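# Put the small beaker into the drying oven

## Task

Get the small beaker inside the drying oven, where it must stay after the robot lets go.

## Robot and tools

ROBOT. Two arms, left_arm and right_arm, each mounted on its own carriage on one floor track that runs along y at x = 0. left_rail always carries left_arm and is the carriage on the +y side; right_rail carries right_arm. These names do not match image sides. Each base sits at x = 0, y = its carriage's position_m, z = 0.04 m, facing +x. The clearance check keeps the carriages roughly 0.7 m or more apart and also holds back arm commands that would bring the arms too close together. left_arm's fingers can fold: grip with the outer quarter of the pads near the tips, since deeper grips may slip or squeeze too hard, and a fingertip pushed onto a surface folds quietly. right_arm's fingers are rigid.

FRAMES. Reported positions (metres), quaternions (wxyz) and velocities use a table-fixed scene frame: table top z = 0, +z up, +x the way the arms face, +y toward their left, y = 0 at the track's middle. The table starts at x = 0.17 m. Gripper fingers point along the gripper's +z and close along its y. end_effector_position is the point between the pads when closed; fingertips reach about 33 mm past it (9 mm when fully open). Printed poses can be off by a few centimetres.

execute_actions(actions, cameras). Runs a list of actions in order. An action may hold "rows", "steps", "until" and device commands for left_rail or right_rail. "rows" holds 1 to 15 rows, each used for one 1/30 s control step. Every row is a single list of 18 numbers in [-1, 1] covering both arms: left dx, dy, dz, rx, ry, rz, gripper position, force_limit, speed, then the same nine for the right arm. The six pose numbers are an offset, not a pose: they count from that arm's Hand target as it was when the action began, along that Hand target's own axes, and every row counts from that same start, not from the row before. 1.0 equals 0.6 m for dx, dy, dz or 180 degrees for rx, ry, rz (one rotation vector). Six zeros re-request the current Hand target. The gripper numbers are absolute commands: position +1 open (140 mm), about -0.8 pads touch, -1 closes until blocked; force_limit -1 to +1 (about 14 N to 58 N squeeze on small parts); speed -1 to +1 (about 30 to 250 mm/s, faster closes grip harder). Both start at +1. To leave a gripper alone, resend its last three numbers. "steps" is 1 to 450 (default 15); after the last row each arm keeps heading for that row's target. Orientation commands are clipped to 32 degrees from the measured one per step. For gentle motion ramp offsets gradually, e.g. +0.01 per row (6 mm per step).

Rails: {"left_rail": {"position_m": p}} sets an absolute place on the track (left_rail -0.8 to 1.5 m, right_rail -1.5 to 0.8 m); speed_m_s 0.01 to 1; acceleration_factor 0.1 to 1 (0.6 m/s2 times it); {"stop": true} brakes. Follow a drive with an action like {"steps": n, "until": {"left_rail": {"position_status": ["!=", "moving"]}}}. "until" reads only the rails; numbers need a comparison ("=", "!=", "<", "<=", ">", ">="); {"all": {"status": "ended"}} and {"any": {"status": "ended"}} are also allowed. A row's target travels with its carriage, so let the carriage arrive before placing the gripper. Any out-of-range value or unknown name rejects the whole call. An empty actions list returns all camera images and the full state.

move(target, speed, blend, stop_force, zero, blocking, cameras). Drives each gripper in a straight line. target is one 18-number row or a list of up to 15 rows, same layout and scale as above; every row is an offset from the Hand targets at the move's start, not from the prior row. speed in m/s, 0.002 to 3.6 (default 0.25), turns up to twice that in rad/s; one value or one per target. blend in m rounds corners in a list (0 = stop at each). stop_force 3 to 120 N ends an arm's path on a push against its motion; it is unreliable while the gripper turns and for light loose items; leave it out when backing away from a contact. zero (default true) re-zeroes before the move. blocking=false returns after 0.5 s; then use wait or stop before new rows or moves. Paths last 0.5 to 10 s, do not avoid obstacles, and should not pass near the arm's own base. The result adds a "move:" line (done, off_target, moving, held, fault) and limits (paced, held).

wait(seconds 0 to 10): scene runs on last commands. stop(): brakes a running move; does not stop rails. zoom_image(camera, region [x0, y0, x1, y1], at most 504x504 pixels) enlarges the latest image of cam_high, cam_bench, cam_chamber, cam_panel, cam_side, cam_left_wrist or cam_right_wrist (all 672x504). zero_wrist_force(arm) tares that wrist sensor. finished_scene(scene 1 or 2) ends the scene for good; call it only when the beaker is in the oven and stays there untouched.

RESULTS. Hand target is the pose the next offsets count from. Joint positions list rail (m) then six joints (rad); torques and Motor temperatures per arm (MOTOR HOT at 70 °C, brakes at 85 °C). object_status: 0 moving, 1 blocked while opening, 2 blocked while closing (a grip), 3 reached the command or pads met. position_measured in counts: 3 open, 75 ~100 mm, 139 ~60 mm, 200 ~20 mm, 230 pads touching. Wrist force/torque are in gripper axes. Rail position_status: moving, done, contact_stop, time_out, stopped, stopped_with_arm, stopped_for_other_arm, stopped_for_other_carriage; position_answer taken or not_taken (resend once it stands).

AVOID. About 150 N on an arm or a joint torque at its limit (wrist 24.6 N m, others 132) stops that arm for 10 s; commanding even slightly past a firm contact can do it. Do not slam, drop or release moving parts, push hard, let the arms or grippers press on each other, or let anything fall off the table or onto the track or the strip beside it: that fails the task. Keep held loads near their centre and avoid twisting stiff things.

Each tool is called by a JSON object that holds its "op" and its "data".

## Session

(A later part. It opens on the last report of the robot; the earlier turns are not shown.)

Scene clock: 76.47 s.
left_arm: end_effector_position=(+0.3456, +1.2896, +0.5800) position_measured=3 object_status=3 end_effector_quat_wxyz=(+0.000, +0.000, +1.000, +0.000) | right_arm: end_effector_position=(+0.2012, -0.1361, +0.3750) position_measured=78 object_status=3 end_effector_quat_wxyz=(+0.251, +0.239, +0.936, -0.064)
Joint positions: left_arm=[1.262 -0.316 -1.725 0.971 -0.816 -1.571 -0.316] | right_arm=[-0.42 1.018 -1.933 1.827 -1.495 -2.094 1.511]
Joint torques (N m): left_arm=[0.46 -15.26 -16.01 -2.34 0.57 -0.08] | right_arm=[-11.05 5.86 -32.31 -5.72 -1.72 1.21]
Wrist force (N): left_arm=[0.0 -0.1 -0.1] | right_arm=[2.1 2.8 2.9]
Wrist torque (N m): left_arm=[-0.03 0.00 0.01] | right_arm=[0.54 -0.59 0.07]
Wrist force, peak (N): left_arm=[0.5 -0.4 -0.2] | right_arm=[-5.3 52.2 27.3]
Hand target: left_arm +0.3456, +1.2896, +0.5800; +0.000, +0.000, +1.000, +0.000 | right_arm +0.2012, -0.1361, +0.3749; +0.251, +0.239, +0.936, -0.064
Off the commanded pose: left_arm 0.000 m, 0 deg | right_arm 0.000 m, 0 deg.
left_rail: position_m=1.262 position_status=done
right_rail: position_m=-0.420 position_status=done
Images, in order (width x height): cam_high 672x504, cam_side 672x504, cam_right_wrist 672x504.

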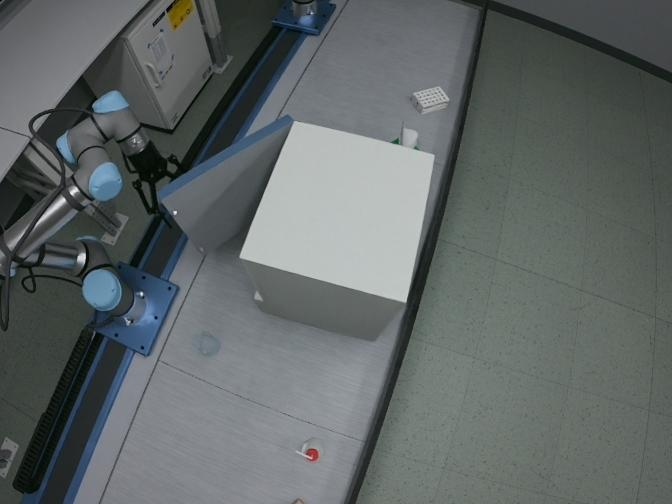

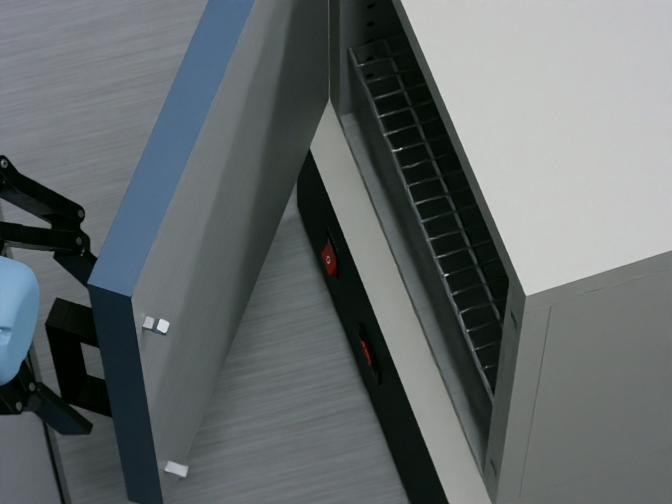

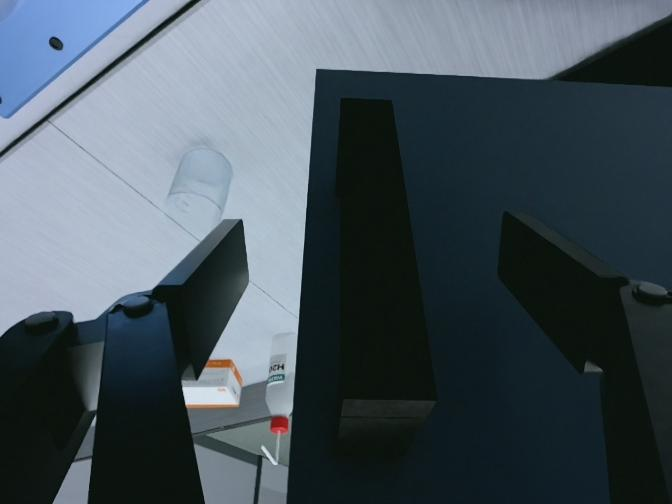

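{"op": "move", "data": {"target": [[0,0,0,0,0,0,1,1,1,-0.1757,0,-0.37,0,0,0,0.4,0.2,-0.3],[0,0,0,0,0,0,1,1,1,-0.385,0.0308,-0.2493,0.0266,0.0554,0.0570,-1,-1,0]], "speed": 0.3, "blend": 0.03, "cameras": ["cam_chamber","cam_side","cam_right_wrist","cam_high"]}}

Scene clock: 81.57 s.
left_arm: end_effector_position=(+0.3456, +1.2896, +0.5800) position_measured=3 object_status=3 end_effector_quat_wxyz=(+0.000, +0.000, +1.000, +0.000) | right_arm: end_effector_position=(+0.3199, -0.1800, +0.6200) position_measured=233 object_status=3 end_effector_quat_wxyz=(+0.163, +0.337, +0.925, -0.059)
Joint positions: left_arm=[1.262 -0.316 -1.725 0.971 -0.816 -1.571 -0.316] | right_arm=[-0.42 0.564 -1.602 0.828 -0.907 -1.903 1.244]
Joint torques (N m): left_arm=[0.39 -14.55 -15.91 -2.22 0.81 -0.03] | right_arm=[-12.24 -3.15 -24.99 -0.88 1.55 -1.51]
Wrist force (N): left_arm=[0.0 -0.1 0.0] | right_arm=[1.7 3.3 2.3]
Wrist torque (N m): left_arm=[-0.01 0.01 0.01] | right_arm=[0.66 -0.46 0.18]
Wrist force, peak (N): left_arm=[0.0 -0.5 -0.4] | right_arm=[3.3 3.0 4.6]
Hand target: left_arm +0.3456, +1.2896, +0.5800; +0.000, +0.000, +1.000, +0.000 | right_arm +0.3199, -0.1800, +0.6200; +0.163, +0.337, +0.925, -0.059
Off the commanded pose: left_arm 0.000 m, 0 deg | right_arm 0.000 m, 0 deg.
left_rail: position_m=1.262 position_status=done
right_rail: position_m=-0.420 position_status=done
move: done
Images, in order (width x height): cam_high 672x504, cam_chamber 672x504, cam_side 672x504, cam_right_wrist 672x504.

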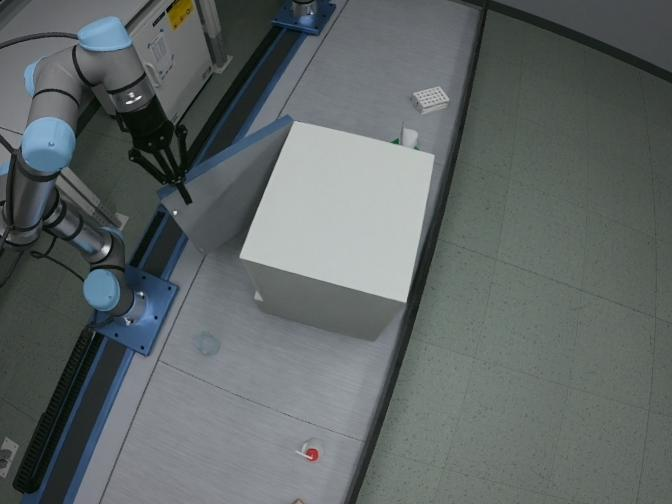

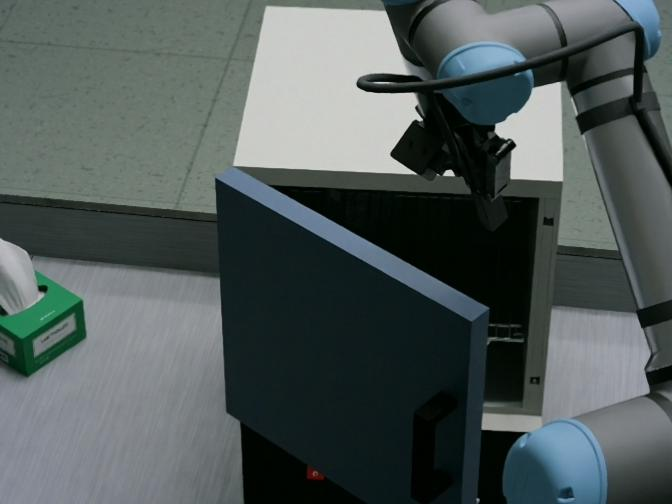

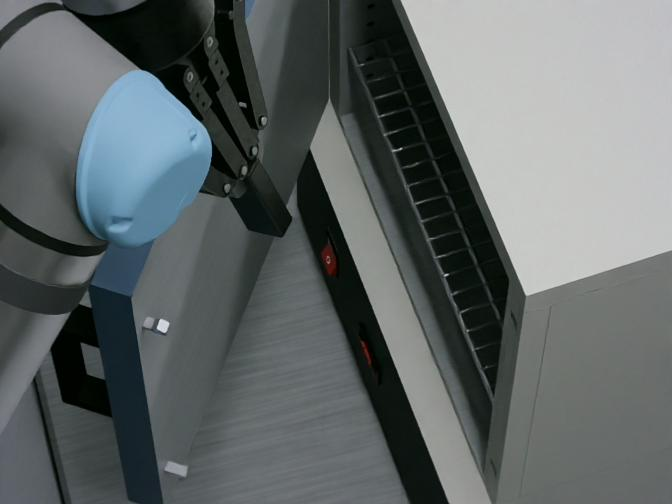

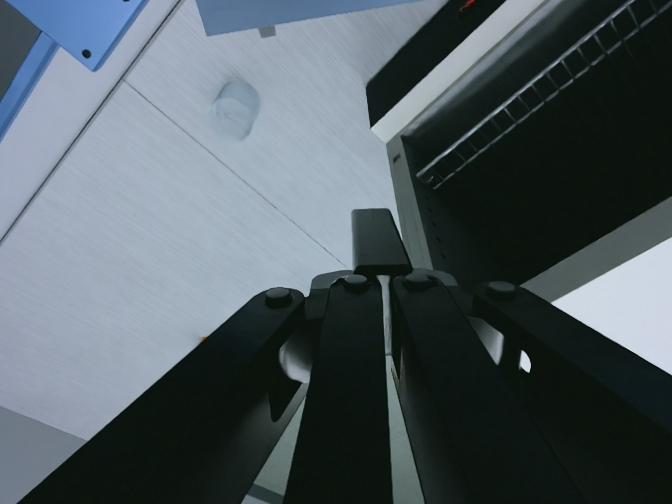

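{"op": "execute_actions", "data": {"actions": [{"right_rail": {"position_m": -0.30}, "steps": 120, "until": {"right_rail": {"position_status": ["!=", "moving"]}}}]}}

{"op": "move", "data": {"target": [[0,0,0,0,0,0,1,1,1,-0.1208,-0.1532,0.044,0,0,0,-1,-1,0],[0,0,0,0,0,0,1,1,1,-0.0723,-0.1532,0.1772,0,0,0,-1,-1,0]], "speed": 0.2, "blend": 0.02, "stop_force": 20, "cameras": ["cam_chamber","cam_side","cam_right_wrist","cam_high"]}}

Scene clock: 84.97 s.
left_arm: end_effector_position=(+0.3456, +1.2896, +0.5800) position_measured=3 object_status=3 end_effector_quat_wxyz=(+0.000, +0.000, +1.000, +0.000) | right_arm: end_effector_position=(+0.3200, -0.0600, +0.6200) position_measured=233 object_status=3 end_effector_quat_wxyz=(+0.163, +0.337, +0.925, -0.059)
Joint positions: left_arm=[1.262 -0.316 -1.725 0.971 -0.816 -1.571 -0.316] | right_arm=[-0.3 0.564 -1.602 0.828 -0.907 -1.903 1.244]
Joint torques (N m): left_arm=[0.69 -14.92 -16.3 -2.26 0.86 -0.02] | right_arm=[-9.69 -12.36 -23.54 -1.74 0.59 -1.39]
Wrist force (N): left_arm=[-0.1 -0.1 -0.4] | right_arm=[1.7 3.3 2.4]
Wrist torque (N m): left_arm=[-0.03 0.03 0.01] | right_arm=[0.66 -0.45 0.18]
Wrist force, peak (N): left_arm=[-0.1 -0.6 -0.2] | right_arm=[2.6 3.9 2.3]
Hand target: left_arm +0.3456, +1.2896, +0.5800; +0.000, +0.000, +1.000, +0.000 | right_arm +0.3199, -0.0600, +0.6200; +0.163, +0.337, +0.925, -0.059
Tool commands: left_gripper/position=+1.0 left_gripper/force_limit=+1.0 left_gripper/speed=+1.0 right_gripper/position=-1.0 right_gripper/force_limit=-1.0 right_gripper/speed=+0.0
Off the commanded pose: left_arm 0.000 m, 0 deg | right_arm 0.000 m, 0 deg.
left_rail: position_m=1.262 position_status=done
right_rail: position_m=-0.300 position_status=done

Scene clock: 87.20 s.
left_arm: end_effector_position=(+0.3456, +1.2896, +0.5800) position_measured=3 object_status=3 end_effector_quat_wxyz=(+0.000, +0.000, +1.000, +0.000) | right_arm: end_effector_position=(+0.3199, -0.1800, +0.5350) position_measured=233 object_status=3 end_effector_quat_wxyz=(+0.163, +0.337, +0.925, -0.059)
Joint positions: left_arm=[1.262 -0.316 -1.725 0.971 -0.816 -1.571 -0.316] | right_arm=[-0.3 0.215 -1.948 1.389 -1.231 -1.845 0.883]
Joint torques (N m): left_arm=[0.07 -15.26 -15.8 -2.22 0.81 -0.09] | right_arm=[-13.31 -20.31 -11.23 -6.44 1.63 -1.54]
Wrist force (N): left_arm=[0.1 -0.2 -0.2] | right_arm=[1.5 2.7 2.3]
Wrist torque (N m): left_arm=[-0.04 -0.02 0.01] | right_arm=[0.50 -0.35 0.24]
Wrist force, peak (N): left_arm=[0.5 -0.2 -0.2] | right_arm=[2.9 4.4 2.0]
Hand target: left_arm +0.3456, +1.2896, +0.5800; +0.000, +0.000, +1.000, +0.000 | right_arm +0.3199, -0.1800, +0.5350; +0.163, +0.337, +0.925, -0.059
Off the commanded pose: left_arm 0.000 m, 0 deg | right_arm 0.000 m, 0 deg.
left_rail: position_m=1.262 position_status=done
right_rail: position_m=-0.300 position_status=done
move: done
Images, in order (width x height): cam_high 672x504, cam_chamber 672x504, cam_side 672x504, cam_right_wrist 672x504.

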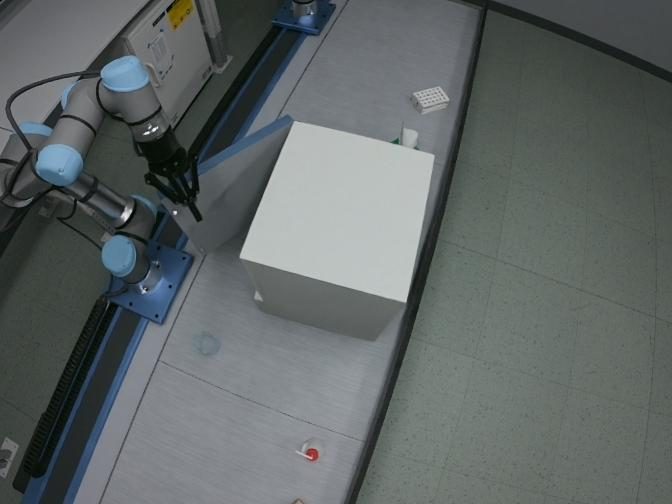

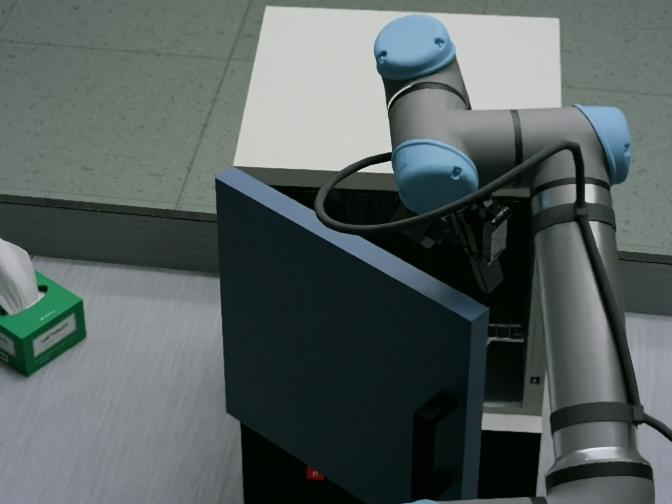

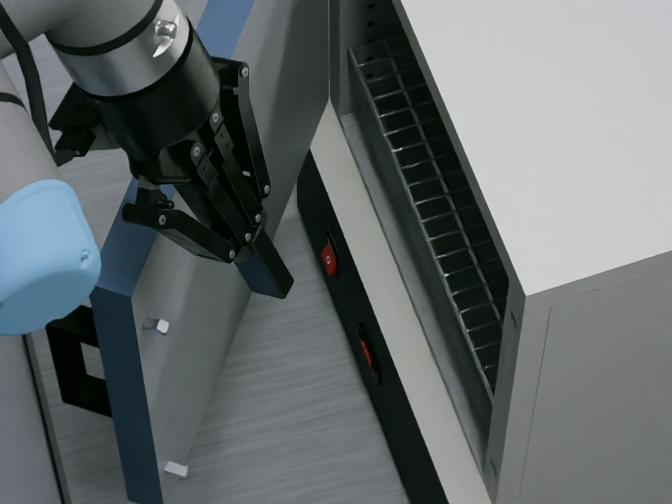

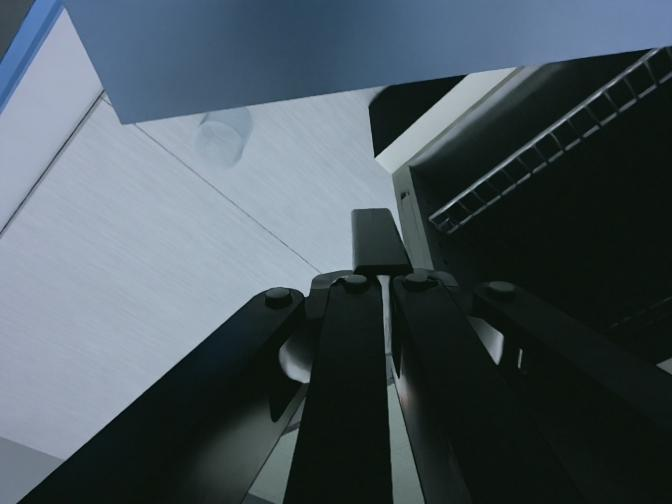

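{"op": "move", "data": {"target": [[0,0,0,0,0,0,1,1,1,0.0855,0,-0.0311,0,0,0,-1,-1,0],[0,0,0,0,0,0,1,1,1,0.2685,0.0323,-0.0978,0.0228,0,0.0626,-1,-1,0],[0,0,0,0,0,0,1,1,1,0.421,0.1245,-0.1533,0.038,0,0.1044,-1,-1,0],[0,0,0,0,0,0,1,1,1,0.4975,0.228,-0.181,0.038,0,0.1044,-1,-1,0]], "speed": [0.06,0.13,0.14,0.12], "blend": 0.015, "cameras": ["cam_chamber","cam_side","cam_right_wrist","cam_high"]}}

Scene clock: 92.13 s.
left_arm: end_effector_position=(+0.3456, +1.2896, +0.5800) position_measured=3 object_status=3 end_effector_quat_wxyz=(+0.000, +0.000, +1.000, +0.000) | right_arm: end_effector_position=(+0.1645, +0.1289, +0.5348) position_measured=233 object_status=3 end_effector_quat_wxyz=(+0.150, +0.492, +0.853, -0.087)
Joint positions: left_arm=[1.262 -0.316 -1.725 0.971 -0.816 -1.571 -0.316] | right_arm=[-0.3 1.108 -1.329 0.697 -0.741 -1.86 2.184]
Joint torques (N m): left_arm=[-0.09 -15.37 -16.51 -2.08 0.9 0.01] | right_arm=[12.3 -17.54 -28.05 -0.07 1.66 1.22]
Wrist force (N): left_arm=[0.4 -0.1 -0.1] | right_arm=[2.1 2.1 2.8]
Wrist torque (N m): left_arm=[-0.03 -0.08 0.01] | right_arm=[0.39 -0.49 0.01]
Wrist force, peak (N): left_arm=[0.2 -0.4 -0.5] | right_arm=[-5.3 1.7 6.6]
Hand target: left_arm +0.3456, +1.2896, +0.5800; +0.000, +0.000, +1.000, +0.000 | right_arm +0.1646, +0.1290, +0.5349; +0.150, +0.492, +0.853, -0.087
Off the commanded pose: left_arm 0.000 m, 0 deg | right_arm 0.000 m, 0 deg.
left_rail: position_m=1.262 position_status=done
right_rail: position_m=-0.300 position_status=done
move: done
Images, in order (width x height): cam_high 672x504, cam_chamber 672x504, cam_side 672x504, cam_right_wrist 672x504.

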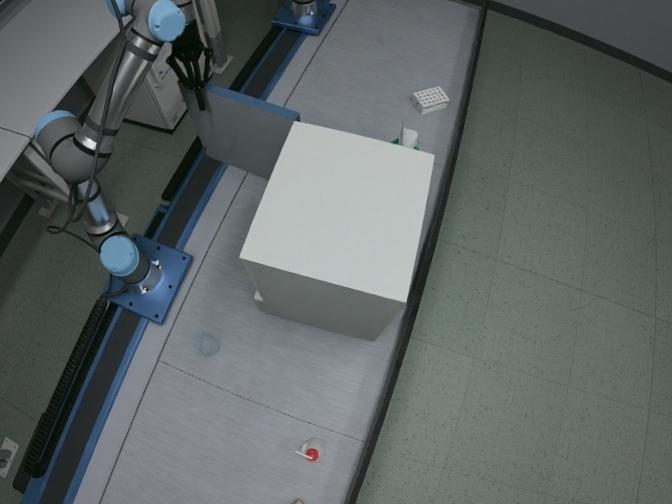

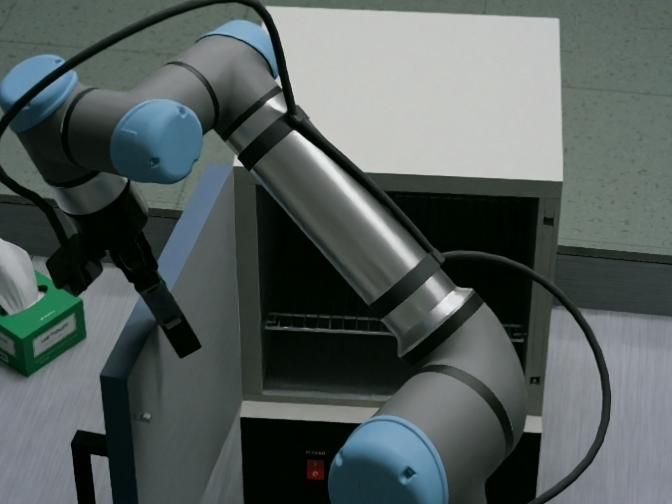

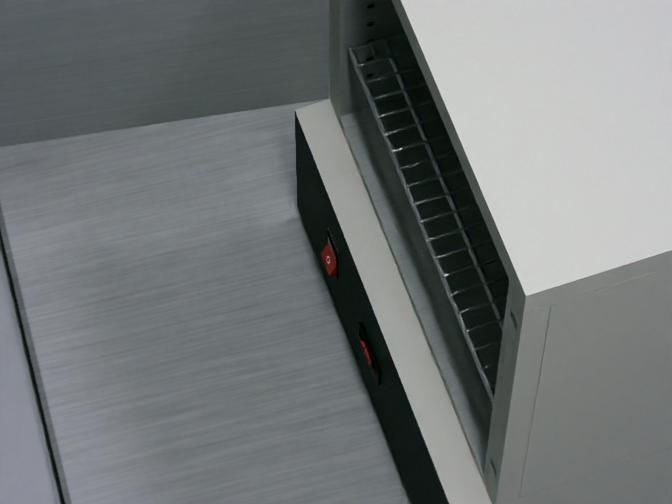

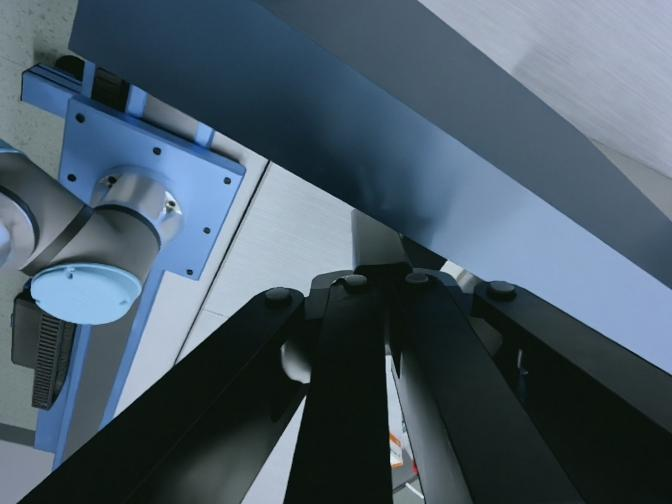

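{"op": "move", "data": {"target": [[0,0,0,0,0,0,1,1,1,-0.2157,-0.0642,0.0252,0,0,0,-1,-1,0],[0,0,0,0,0,0,1,1,1,-0.3448,-0.0385,0.2762,-0.3153,-0.0975,-0.4949,-1,-1,0]], "speed": 0.4, "blend": 0.03, "blocking": false}}

{"op": "execute_actions", "data": {"actions": [{"right_rail": {"position_m": -0.9}, "steps": 240, "until": {"right_rail": {"position_status": ["!=", "moving"]}}}]}}

Scene clock: 98.10 s.
left_arm: end_effector_position=(+0.3456, +1.2896, +0.5800) position_measured=3 object_status=3 end_effector_quat_wxyz=(+0.000, +0.000, +1.000, +0.000) | right_arm: end_effector_position=(+0.1862, +0.0315, +0.5573) position_measured=233 object_status=3 end_effector_quat_wxyz=(+0.154, +0.490, +0.853, -0.091) end_effector_velocity=(+0.067, -0.272, +0.050) end_effector_angular_velocity=(-0.029, -0.067, +0.183)
Joint positions: left_arm=[1.262 -0.316 -1.725 0.971 -0.816 -1.571 -0.316] | right_arm=[-0.3 0.968 -1.534 0.884 -0.758 -1.894 2.037]
Joint velocities: left_arm=[within noise] | right_arm=[0 -0.421 -0.608 0.566 -0.168 -0.169 -0.616]
Joint torques (N m): left_arm=[-0.32 -15.46 -16.21 -2.09 0.99 -0.09] | right_arm=[-13.22 -35.81 -4 -6.62 -2.82 -2.98]
Wrist force (N): left_arm=[0.2 -0.2 -0.2] | right_arm=[0.0 2.3 2.4]
Wrist torque (N m): left_arm=[-0.04 -0.05 0.01] | right_arm=[0.52 -0.12 0.24]
Wrist force, peak (N): left_arm=[0.3 -0.5 -0.1] | right_arm=[4.6 2.7 2.4]
Hand target: left_arm +0.3456, +1.2896, +0.5800; +0.000, +0.000, +1.000, +0.000 | right_arm +0.1969, -0.0030, +0.5614; +0.160, +0.469, +0.865, -0.080
Tool commands: left_gripper/position=+1.0 left_gripper/force_limit=+1.0 left_gripper/speed=+1.0 right_gripper/position=-1.0 right_gripper/force_limit=-1.0 right_gripper/speed=+0.0
Off the commanded pose: left_arm 0.000 m, 0 deg | right_arm 0.189 m, 107 deg.
left_rail: position_m=1.262 position_status=done
right_rail: position_m=-0.300 position_status=done
move: running; path passed 0 of 2 targets

Scene clock: 100.17 s.
left_arm: end_effector_position=(+0.3456, +1.2896, +0.5800) position_measured=3 object_status=3 end_effector_quat_wxyz=(+0.000, +0.000, +1.000, +0.000) | right_arm: end_effector_position=(+0.2577, -0.6820, +0.4683) position_measured=233 object_status=3 end_effector_quat_wxyz=(+0.353, -0.187, +0.915, +0.051) end_effector_velocity=(+0.033, -0.040, -0.049) end_effector_angular_velocity=(-0.263, -0.150, +0.553)
Joint positions: left_arm=[1.262 -0.316 -1.725 0.971 -0.816 -1.571 -0.316] | right_arm=[-0.9 0.187 -2.489 2.031 -1.837 -1.465 -0.177]
Joint velocities: left_arm=[within noise] | right_arm=[-0.001 -1.033 -0.349 0.173 0.224 0.836 -1.386]
Joint torques (N m): left_arm=[0.12 -15.33 -16.1 -2.05 0.99 -0.02] | right_arm=[-29.03 -0.64 -13.67 -0.31 5.92 -4]
Wrist force (N): left_arm=[0.2 0.0 -0.2] | right_arm=[1.4 2.5 3.5]
Wrist torque (N m): left_arm=[-0.01 -0.03 0.00] | right_arm=[0.46 -0.38 0.25]
Wrist force, peak (N): left_arm=[0.1 -0.4 -0.3] | right_arm=[2.4 3.6 2.2]
Hand target: left_arm +0.3456, +1.2896, +0.5800; +0.000, +0.000, +1.000, +0.000 | right_arm +0.2631, -0.6906, +0.4606; +0.346, -0.276, +0.888, +0.127
Tool commands: left_gripper/position=+1.0 left_gripper/force_limit=+1.0 left_gripper/speed=+1.0 right_gripper/position=-1.0 right_gripper/force_limit=-1.0 right_gripper/speed=+0.0
Off the commanded pose: left_arm 0.000 m, 0 deg | right_arm 0.028 m, 23 deg.
left_rail: position_m=1.262 position_status=done
right_rail: position_m=-0.900 position_status=done
earlier move: running; path passed 1 of 2 targets

{"op": "wait", "data": {"seconds": 3}}

{"op": "move", "data": {"target": [0,0,0,0,0,0,1,1,1,0.0414,0.1414,0.2414,0,0,0,1,0,0.2], "speed": 0.3, "cameras": ["cam_bench","cam_chamber","cam_right_wrist","cam_high"]}}

Scene clock: 102.23 s.
left_arm: end_effector_position=(+0.3456, +1.2896, +0.5800) position_measured=3 object_status=3 end_effector_quat_wxyz=(+0.000, +0.000, +1.000, +0.000) | right_arm: end_effector_position=(+0.2714, -0.6991, +0.4501) position_measured=233 object_status=3 end_effector_quat_wxyz=(+0.332, -0.358, +0.861, +0.143) end_effector_velocity=(+0.000, +0.000, +0.000) end_effector_angular_velocity=(+0.028, -0.015, +0.016)
Joint positions: left_arm=[1.262 -0.316 -1.725 0.971 -0.816 -1.571 -0.316] | right_arm=[-0.9 -1.034 -2.575 1.808 -0.571 -0.861 -1.908]
Joint velocities: left_arm=[within noise] | right_arm=[0 -0.259 -0.007 -0.066 0.324 -0.037 -0.36]
Joint torques (N m): left_arm=[-0.21 -15.06 -16.09 -2.07 1.09 -0.17] | right_arm=[-13.07 8.04 -24.28 0.98 -0.45 -2.36]
Wrist force (N): left_arm=[0.2 -0.3 -0.1] | right_arm=[2.1 2.6 3.5]
Wrist torque (N m): left_arm=[-0.06 -0.04 0.00] | right_arm=[0.49 -0.53 0.18]
Wrist force, peak (N): left_arm=[0.4 -0.4 -0.1] | right_arm=[2.3 2.1 4.0]
Hand target: left_arm +0.3456, +1.2896, +0.5800; +0.000, +0.000, +1.000, +0.000 | right_arm +0.2701, -0.7000, +0.4499; +0.354, -0.354, +0.854, +0.146
Tool commands: left_gripper/position=+1.0 left_gripper/force_limit=+1.0 left_gripper/speed=+1.0 right_gripper/position=-1.0 right_gripper/force_limit=-1.0 right_gripper/speed=+0.0
Off the commanded pose: left_arm 0.000 m, 0 deg | right_arm 0.002 m, 3 deg.
left_rail: position_m=1.262 position_status=done
right_rail: position_m=-0.900 position_status=done
earlier move: off_target (right_arm)
wait: 0.97 of 3 s (the move ended)

Scene clock: 104.07 s.
left_arm: end_effector_position=(+0.3456, +1.2896, +0.5800) position_measured=3 object_status=3 end_effector_quat_wxyz=(+0.000, +0.000, +1.000, +0.000) | right_arm: end_effector_position=(+0.2701, -0.5801, +0.3299) position_measured=3 object_status=3 end_effector_quat_wxyz=(+0.354, -0.354, +0.854, +0.146)
Joint positions: left_arm=[1.262 -0.316 -1.725 0.971 -0.816 -1.571 -0.316] | right_arm=[-0.9 -1.451 -3.012 1.938 0.056 -0.981 -2.409]
Joint torques (N m): left_arm=[-0.05 -15.09 -15.8 -1.97 1.1 0.04] | right_arm=[-12.59 51.18 -18.15 0.83 -0.91 -2]
Wrist force (N): left_arm=[0.0 -0.4 -0.1] | right_arm=[1.8 2.1 3.3]
Wrist torque (N m): left_arm=[-0.09 -0.01 0.00] | right_arm=[0.41 -0.57 0.12]
Wrist force, peak (N): left_arm=[0.6 -0.3 0.1] | right_arm=[2.7 2.6 4.8]
Hand target: left_arm +0.3456, +1.2896, +0.5800; +0.000, +0.000, +1.000, +0.000 | right_arm +0.2701, -0.5801, +0.3299; +0.354, -0.354, +0.854, +0.146
Off the commanded pose: left_arm 0.000 m, 0 deg | right_arm 0.000 m, 0 deg.
left_rail: position_m=1.262 position_status=done
right_rail: position_m=-0.900 position_status=done
shoulder posture changed (right arm): the wrist came as close to joint 2's axis as it can, and the arm is now in the other of its two shoulder postures.
move: done
Images, in order (width x height): cam_high 672x504, cam_bench 672x504, cam_chamber 672x504, cam_right_wrist 672x504.

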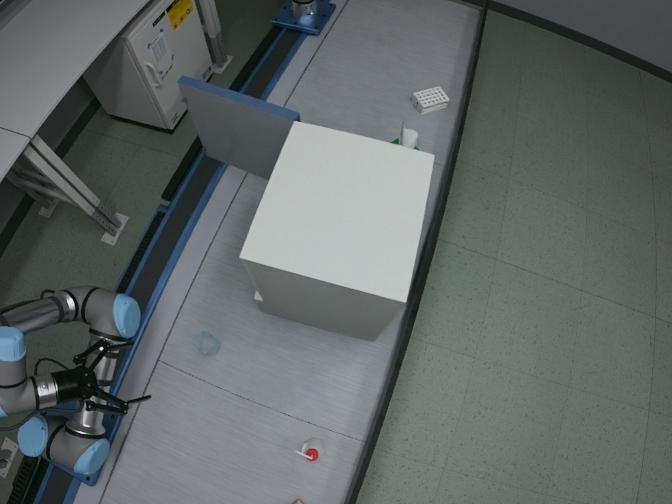

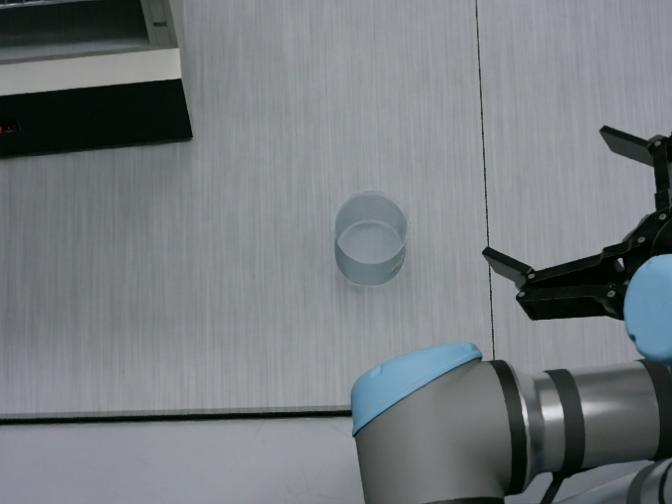

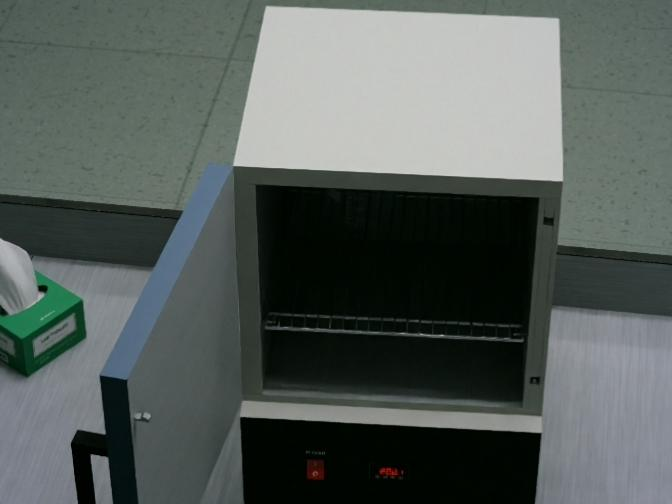

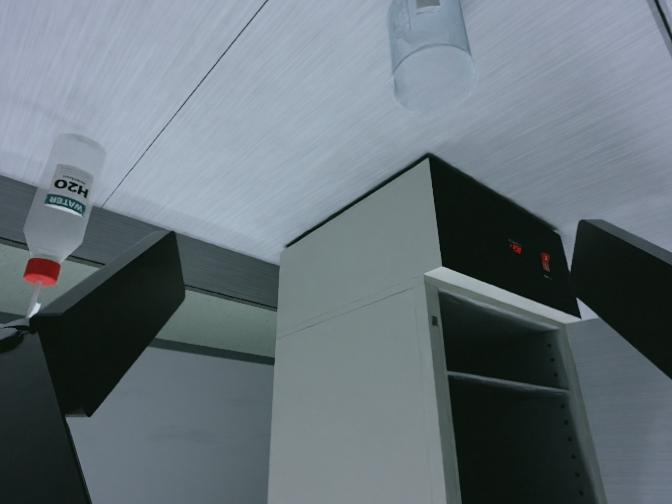

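{"op": "move", "data": {"target": [[0,0,0,0,0,0,1,1,1,-0.0178,-0.0118,-0.2178,0,0,0,1,0,0.2],[0,0,0,0,0,0,1,1,1,-0.1345,-0.2947,-0.1012,0,0,0,1,0,0.2]], "speed": 0.15, "blend": 0.01, "cameras": ["cam_high"]}}

Scene clock: 112.57 s.
left_arm: end_effector_position=(+0.3456, +1.2896, +0.5800) position_measured=3 object_status=3 end_effector_quat_wxyz=(+0.000, +0.000, +1.000, +0.000) | right_arm: end_effector_position=(+0.4051, -0.6951, +0.4300) position_measured=3 object_status=3 end_effector_quat_wxyz=(+0.354, -0.354, +0.853, +0.146)
Joint positions: left_arm=[1.262 -0.316 -1.725 0.971 -0.816 -1.571 -0.316] | right_arm=[-0.9 -0.356 -2.231 2.043 -1.777 -0.872 -0.997]
Joint torques (N m): left_arm=[-0.06 -15.99 -15.7 -1.88 1.12 -0.21] | right_arm=[10.18 18.8 -30.67 -6.17 -0.46 1.82]
Wrist force (N): left_arm=[0.1 -0.2 -0.1] | right_arm=[1.7 2.4 3.5]
Wrist torque (N m): left_arm=[-0.03 -0.03 0.00] | right_arm=[0.49 -0.53 -0.04]
Wrist force, peak (N): left_arm=[0.1 -0.6 -0.1] | right_arm=[2.7 3.2 4.4]
Hand target: left_arm +0.3456, +1.2896, +0.5800; +0.000, +0.000, +1.000, +0.000 | right_arm +0.4051, -0.6951, +0.4300; +0.354, -0.354, +0.854, +0.146
Off the commanded pose: left_arm 0.000 m, 0 deg | right_arm 0.000 m, 0 deg.
left_rail: position_m=1.262 position_status=done
right_rail: position_m=-0.900 position_status=done
shoulder posture changed (right arm): the wrist came as close to joint 2's axis as it can, and the arm is now in the other of its two shoulder postures.
move: done
Images, in order (width x height): cam_high 672x504.

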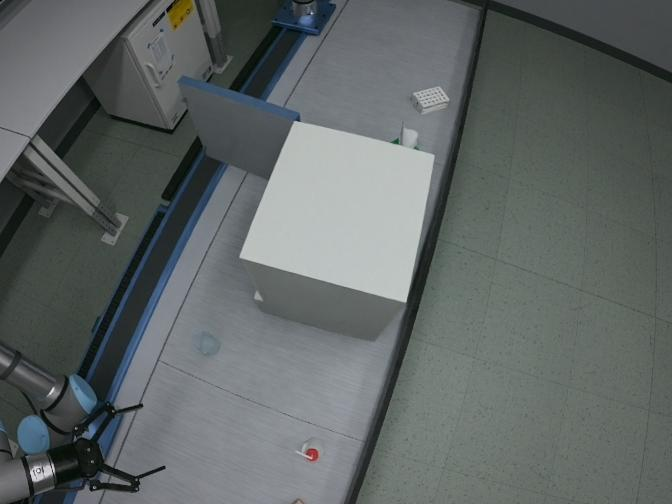

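{"op": "move", "data": {"target": [0,0,0,0,0,0,1,1,1,0.142,0.4008,0.2587,0,0,0,1,0,0.2], "speed": 0.3, "cameras": ["cam_bench","cam_right_wrist"]}}

Scene clock: 115.23 s.
left_arm: end_effector_position=(+0.3456, +1.2896, +0.5800) position_measured=3 object_status=3 end_effector_quat_wxyz=(+0.000, +0.000, +1.000, +0.000) | right_arm: end_effector_position=(+0.2701, -0.4901, +0.2599) position_measured=3 object_status=3 end_effector_quat_wxyz=(+0.354, -0.354, +0.854, +0.146)
Joint positions: left_arm=[1.262 -0.316 -1.725 0.971 -0.816 -1.571 -0.316] | right_arm=[-0.9 0.649 -1.992 2.471 -2.83 -1.475 -0.097]
Joint torques (N m): left_arm=[-0.04 -16.3 -15.04 -1.75 1.22 -0.09] | right_arm=[14.05 9.91 -30.07 -6.71 -1.53 1.03]
Wrist force (N): left_arm=[0.0 -0.1 -0.4] | right_arm=[1.3 2.9 3.4]
Wrist torque (N m): left_arm=[-0.01 0.00 0.01] | right_arm=[0.48 -0.44 -0.02]
Wrist force, peak (N): left_arm=[0.2 -0.5 -0.5] | right_arm=[2.4 3.6 4.3]
Hand target: left_arm +0.3456, +1.2896, +0.5800; +0.000, +0.000, +1.000, +0.000 | right_arm +0.2701, -0.4901, +0.2599; +0.354, -0.354, +0.854, +0.146
Off the commanded pose: left_arm 0.000 m, 0 deg | right_arm 0.000 m, 0 deg.
left_rail: position_m=1.262 position_status=done
right_rail: position_m=-0.900 position_status=done
move: done
Images, in order (width x height): cam_bench 672x504, cam_right_wrist 672x504.

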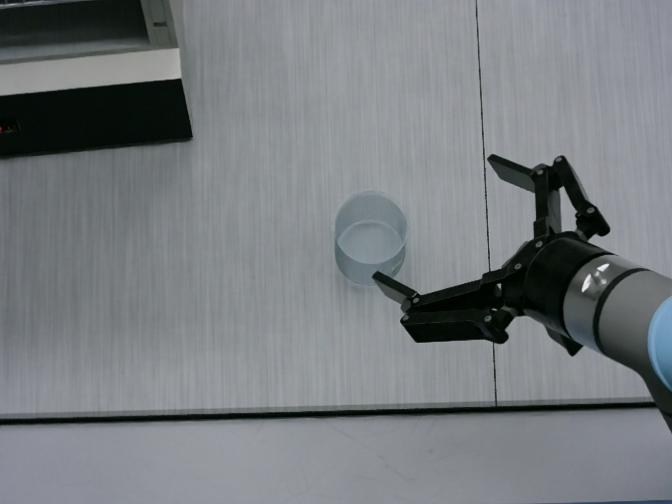

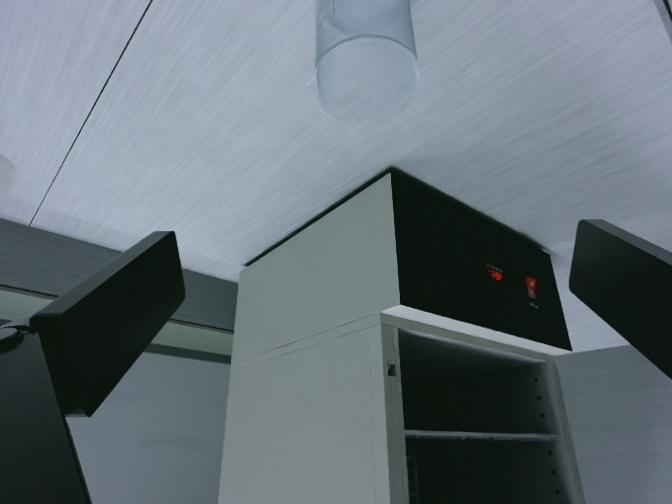

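{"op": "move", "data": {"target": [0,0,0,0,0,0,1,1,1,0.1407,0.0118,0.3307,0,0,0,1,0,0.2], "speed": 0.15, "stop_force": 12, "cameras": ["cam_bench","cam_side","cam_right_wrist"]}}

Scene clock: 119.23 s.
left_arm: end_effector_position=(+0.3456, +1.2896, +0.5800) position_measured=3 object_status=3 end_effector_quat_wxyz=(+0.000, +0.000, +1.000, +0.000) | right_arm: end_effector_position=(+0.3222, -0.4281, +0.0599) position_measured=3 object_status=3 end_effector_quat_wxyz=(+0.354, -0.354, +0.854, +0.146)
Joint positions: left_arm=[1.262 -0.316 -1.725 0.971 -0.816 -1.571 -0.316] | right_arm=[-0.9 0.704 -1.155 2.496 -3.695 -1.514 -0.058]
Joint torques (N m): left_arm=[0.24 -15.83 -15.26 -1.92 1.17 -0.04] | right_arm=[10.67 -13.15 -16.98 -6.63 -1.91 1.58]
Wrist force (N): left_arm=[0.2 -0.3 -0.3] | right_arm=[2.1 2.8 3.2]
Wrist torque (N m): left_arm=[-0.05 -0.04 0.01] | right_arm=[0.46 -0.59 -0.03]
Wrist force, peak (N): left_arm=[0.2 -0.4 -0.4] | right_arm=[2.7 2.8 3.9]
Hand target: left_arm +0.3456, +1.2896, +0.5800; +0.000, +0.000, +1.000, +0.000 | right_arm +0.3222, -0.4281, +0.0599; +0.354, -0.354, +0.854, +0.146
Off the commanded pose: left_arm 0.000 m, 0 deg | right_arm 0.000 m, 0 deg.
left_rail: position_m=1.262 position_status=done
right_rail: position_m=-0.900 position_status=done
move: done
Images, in order (width x height): cam_bench 672x504, cam_side 672x504, cam_right_wrist 672x504.

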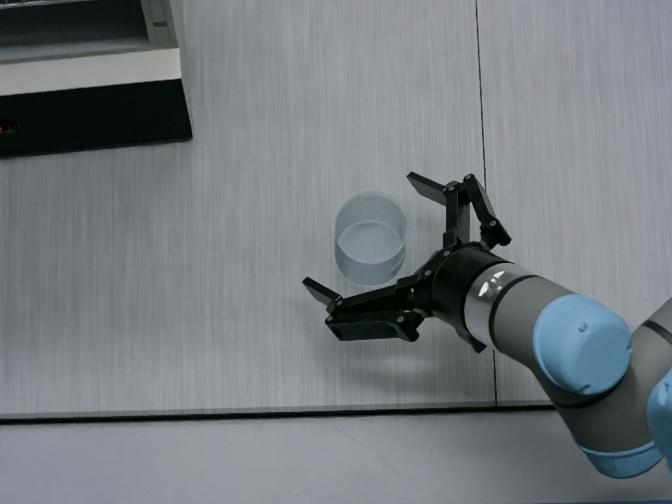

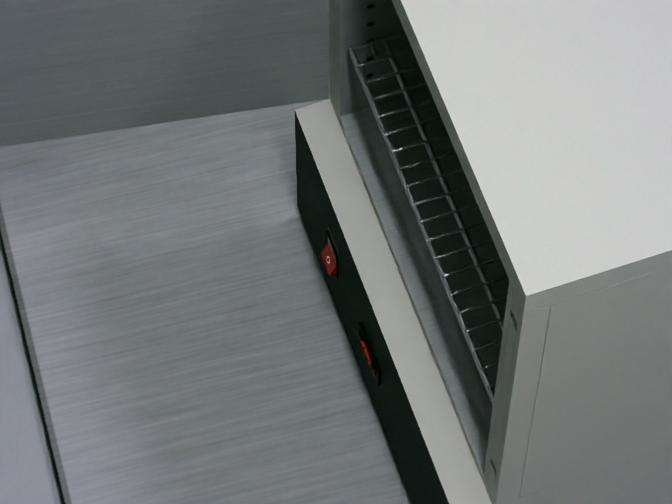

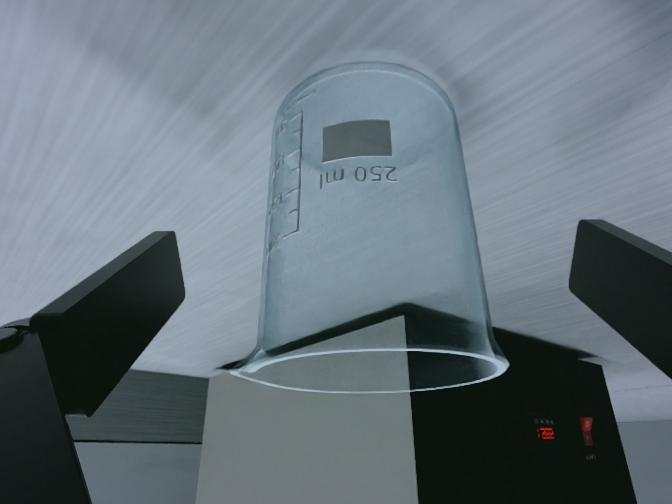

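{"op": "execute_actions", "data": {"actions": [{"rows": [[0,0,0,0,0,0,1,1,1,0,0,0,0,0,0,-1,-0.6,-1]], "steps": 110}], "cameras": ["cam_right_wrist", "cam_bench"]}}

Scene clock: 123.60 s.
left_arm: end_effector_position=(+0.3456, +1.2896, +0.5800) position_measured=3 object_status=3 end_effector_quat_wxyz=(+0.000, +0.000, +1.000, +0.000) | right_arm: end_effector_position=(+0.3222, -0.4281, +0.0599) position_measured=124 object_status=2 end_effector_quat_wxyz=(+0.354, -0.354, +0.854, +0.146)
Joint positions: left_arm=[1.262 -0.316 -1.725 0.971 -0.816 -1.571 -0.316] | right_arm=[-0.9 0.704 -1.155 2.496 -3.695 -1.514 -0.058]
Joint torques (N m): left_arm=[-0.32 -15.66 -15.08 -1.8 1.12 -0.14] | right_arm=[10.79 -15.47 -16.01 -2.71 0.71 0.94]
Wrist force (N): left_arm=[0.1 -0.1 -0.1] | right_arm=[1.2 2.9 0.3]
Wrist torque (N m): left_arm=[-0.02 -0.02 0.01] | right_arm=[0.45 -0.49 -0.01]
Wrist force, peak (N): left_arm=[0.4 -0.2 -0.4] | right_arm=[2.2 3.0 3.2]
Hand target: left_arm +0.3456, +1.2896, +0.5800; +0.000, +0.000, +1.000, +0.000 | right_arm +0.3222, -0.4281, +0.0599; +0.354, -0.354, +0.854, +0.146
Off the commanded pose: left_arm 0.000 m, 0 deg | right_arm 0.000 m, 0 deg.
left_rail: position_m=1.262 position_status=done
right_rail: position_m=-0.900 position_status=done
Images, in order (width x height): cam_bench 672x504, cam_right_wrist 672x504.

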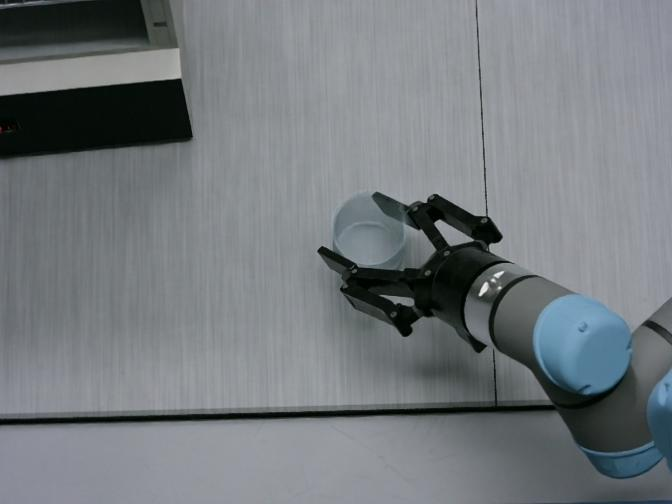

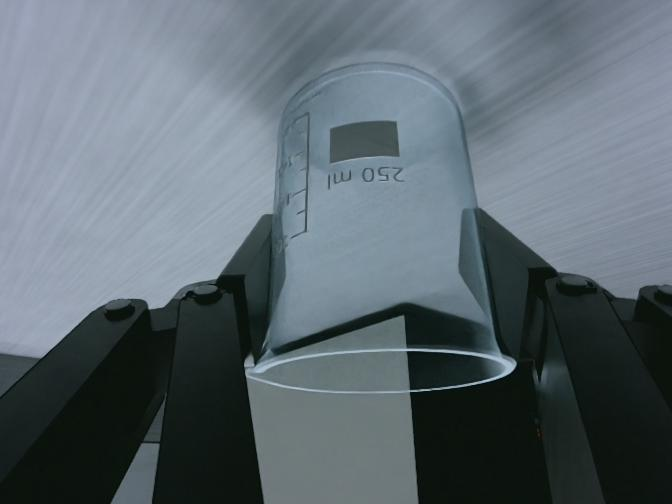

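{"op": "move", "data": {"target": [0,0,0,0,0,0,1,1,1,-0.396,-0.0118,-0.4527,0,0,0,-1,-0.6,-1], "speed": 0.22, "cameras": ["cam_right_wrist"]}}

Scene clock: 131.47 s.
left_arm: end_effector_position=(+0.3456, +1.2896, +0.5800) position_measured=3 object_status=3 end_effector_quat_wxyz=(+0.000, +0.000, +1.000, +0.000) | right_arm: end_effector_position=(+0.3101, -0.4501, +0.4200) position_measured=124 object_status=2 end_effector_quat_wxyz=(+0.354, -0.354, +0.853, +0.146)
Joint positions: left_arm=[1.262 -0.316 -1.725 0.971 -0.816 -1.571 -0.316] | right_arm=[-0.9 0.675 -1.95 2.021 -2.424 -1.493 -0.078]
Joint torques (N m): left_arm=[-0.54 -16.71 -15.36 -1.73 1.1 -0.22] | right_arm=[-12.47 0.85 -32.35 -1.9 2.12 -1.4]
Wrist force (N): left_arm=[0.1 -0.3 -0.3] | right_arm=[2.6 3.3 3.8]
Wrist torque (N m): left_arm=[-0.06 -0.03 0.00] | right_arm=[0.58 -0.52 0.11]
Wrist force, peak (N): left_arm=[0.1 -0.6 -0.3] | right_arm=[4.5 2.9 4.7]
Hand target: left_arm +0.3456, +1.2896, +0.5800; +0.000, +0.000, +1.000, +0.000 | right_arm +0.3101, -0.4500, +0.4200; +0.354, -0.354, +0.854, +0.146
Off the commanded pose: left_arm 0.000 m, 0 deg | right_arm 0.000 m, 0 deg.
left_rail: position_m=1.262 position_status=done
right_rail: position_m=-0.900 position_status=done
move: done
Images, in order (width x height): cam_right_wrist 672x504.

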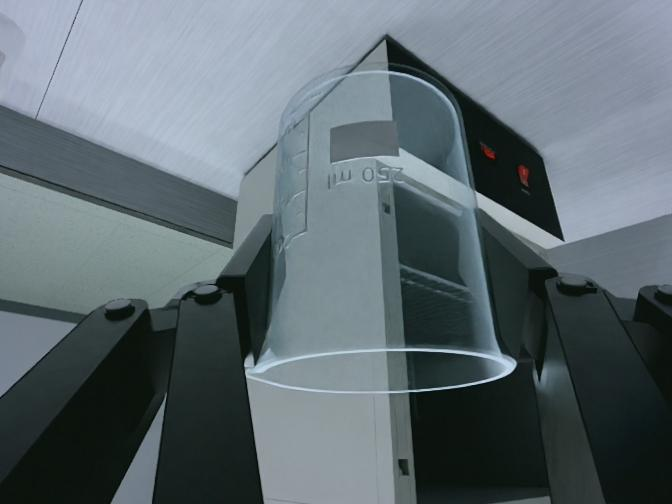

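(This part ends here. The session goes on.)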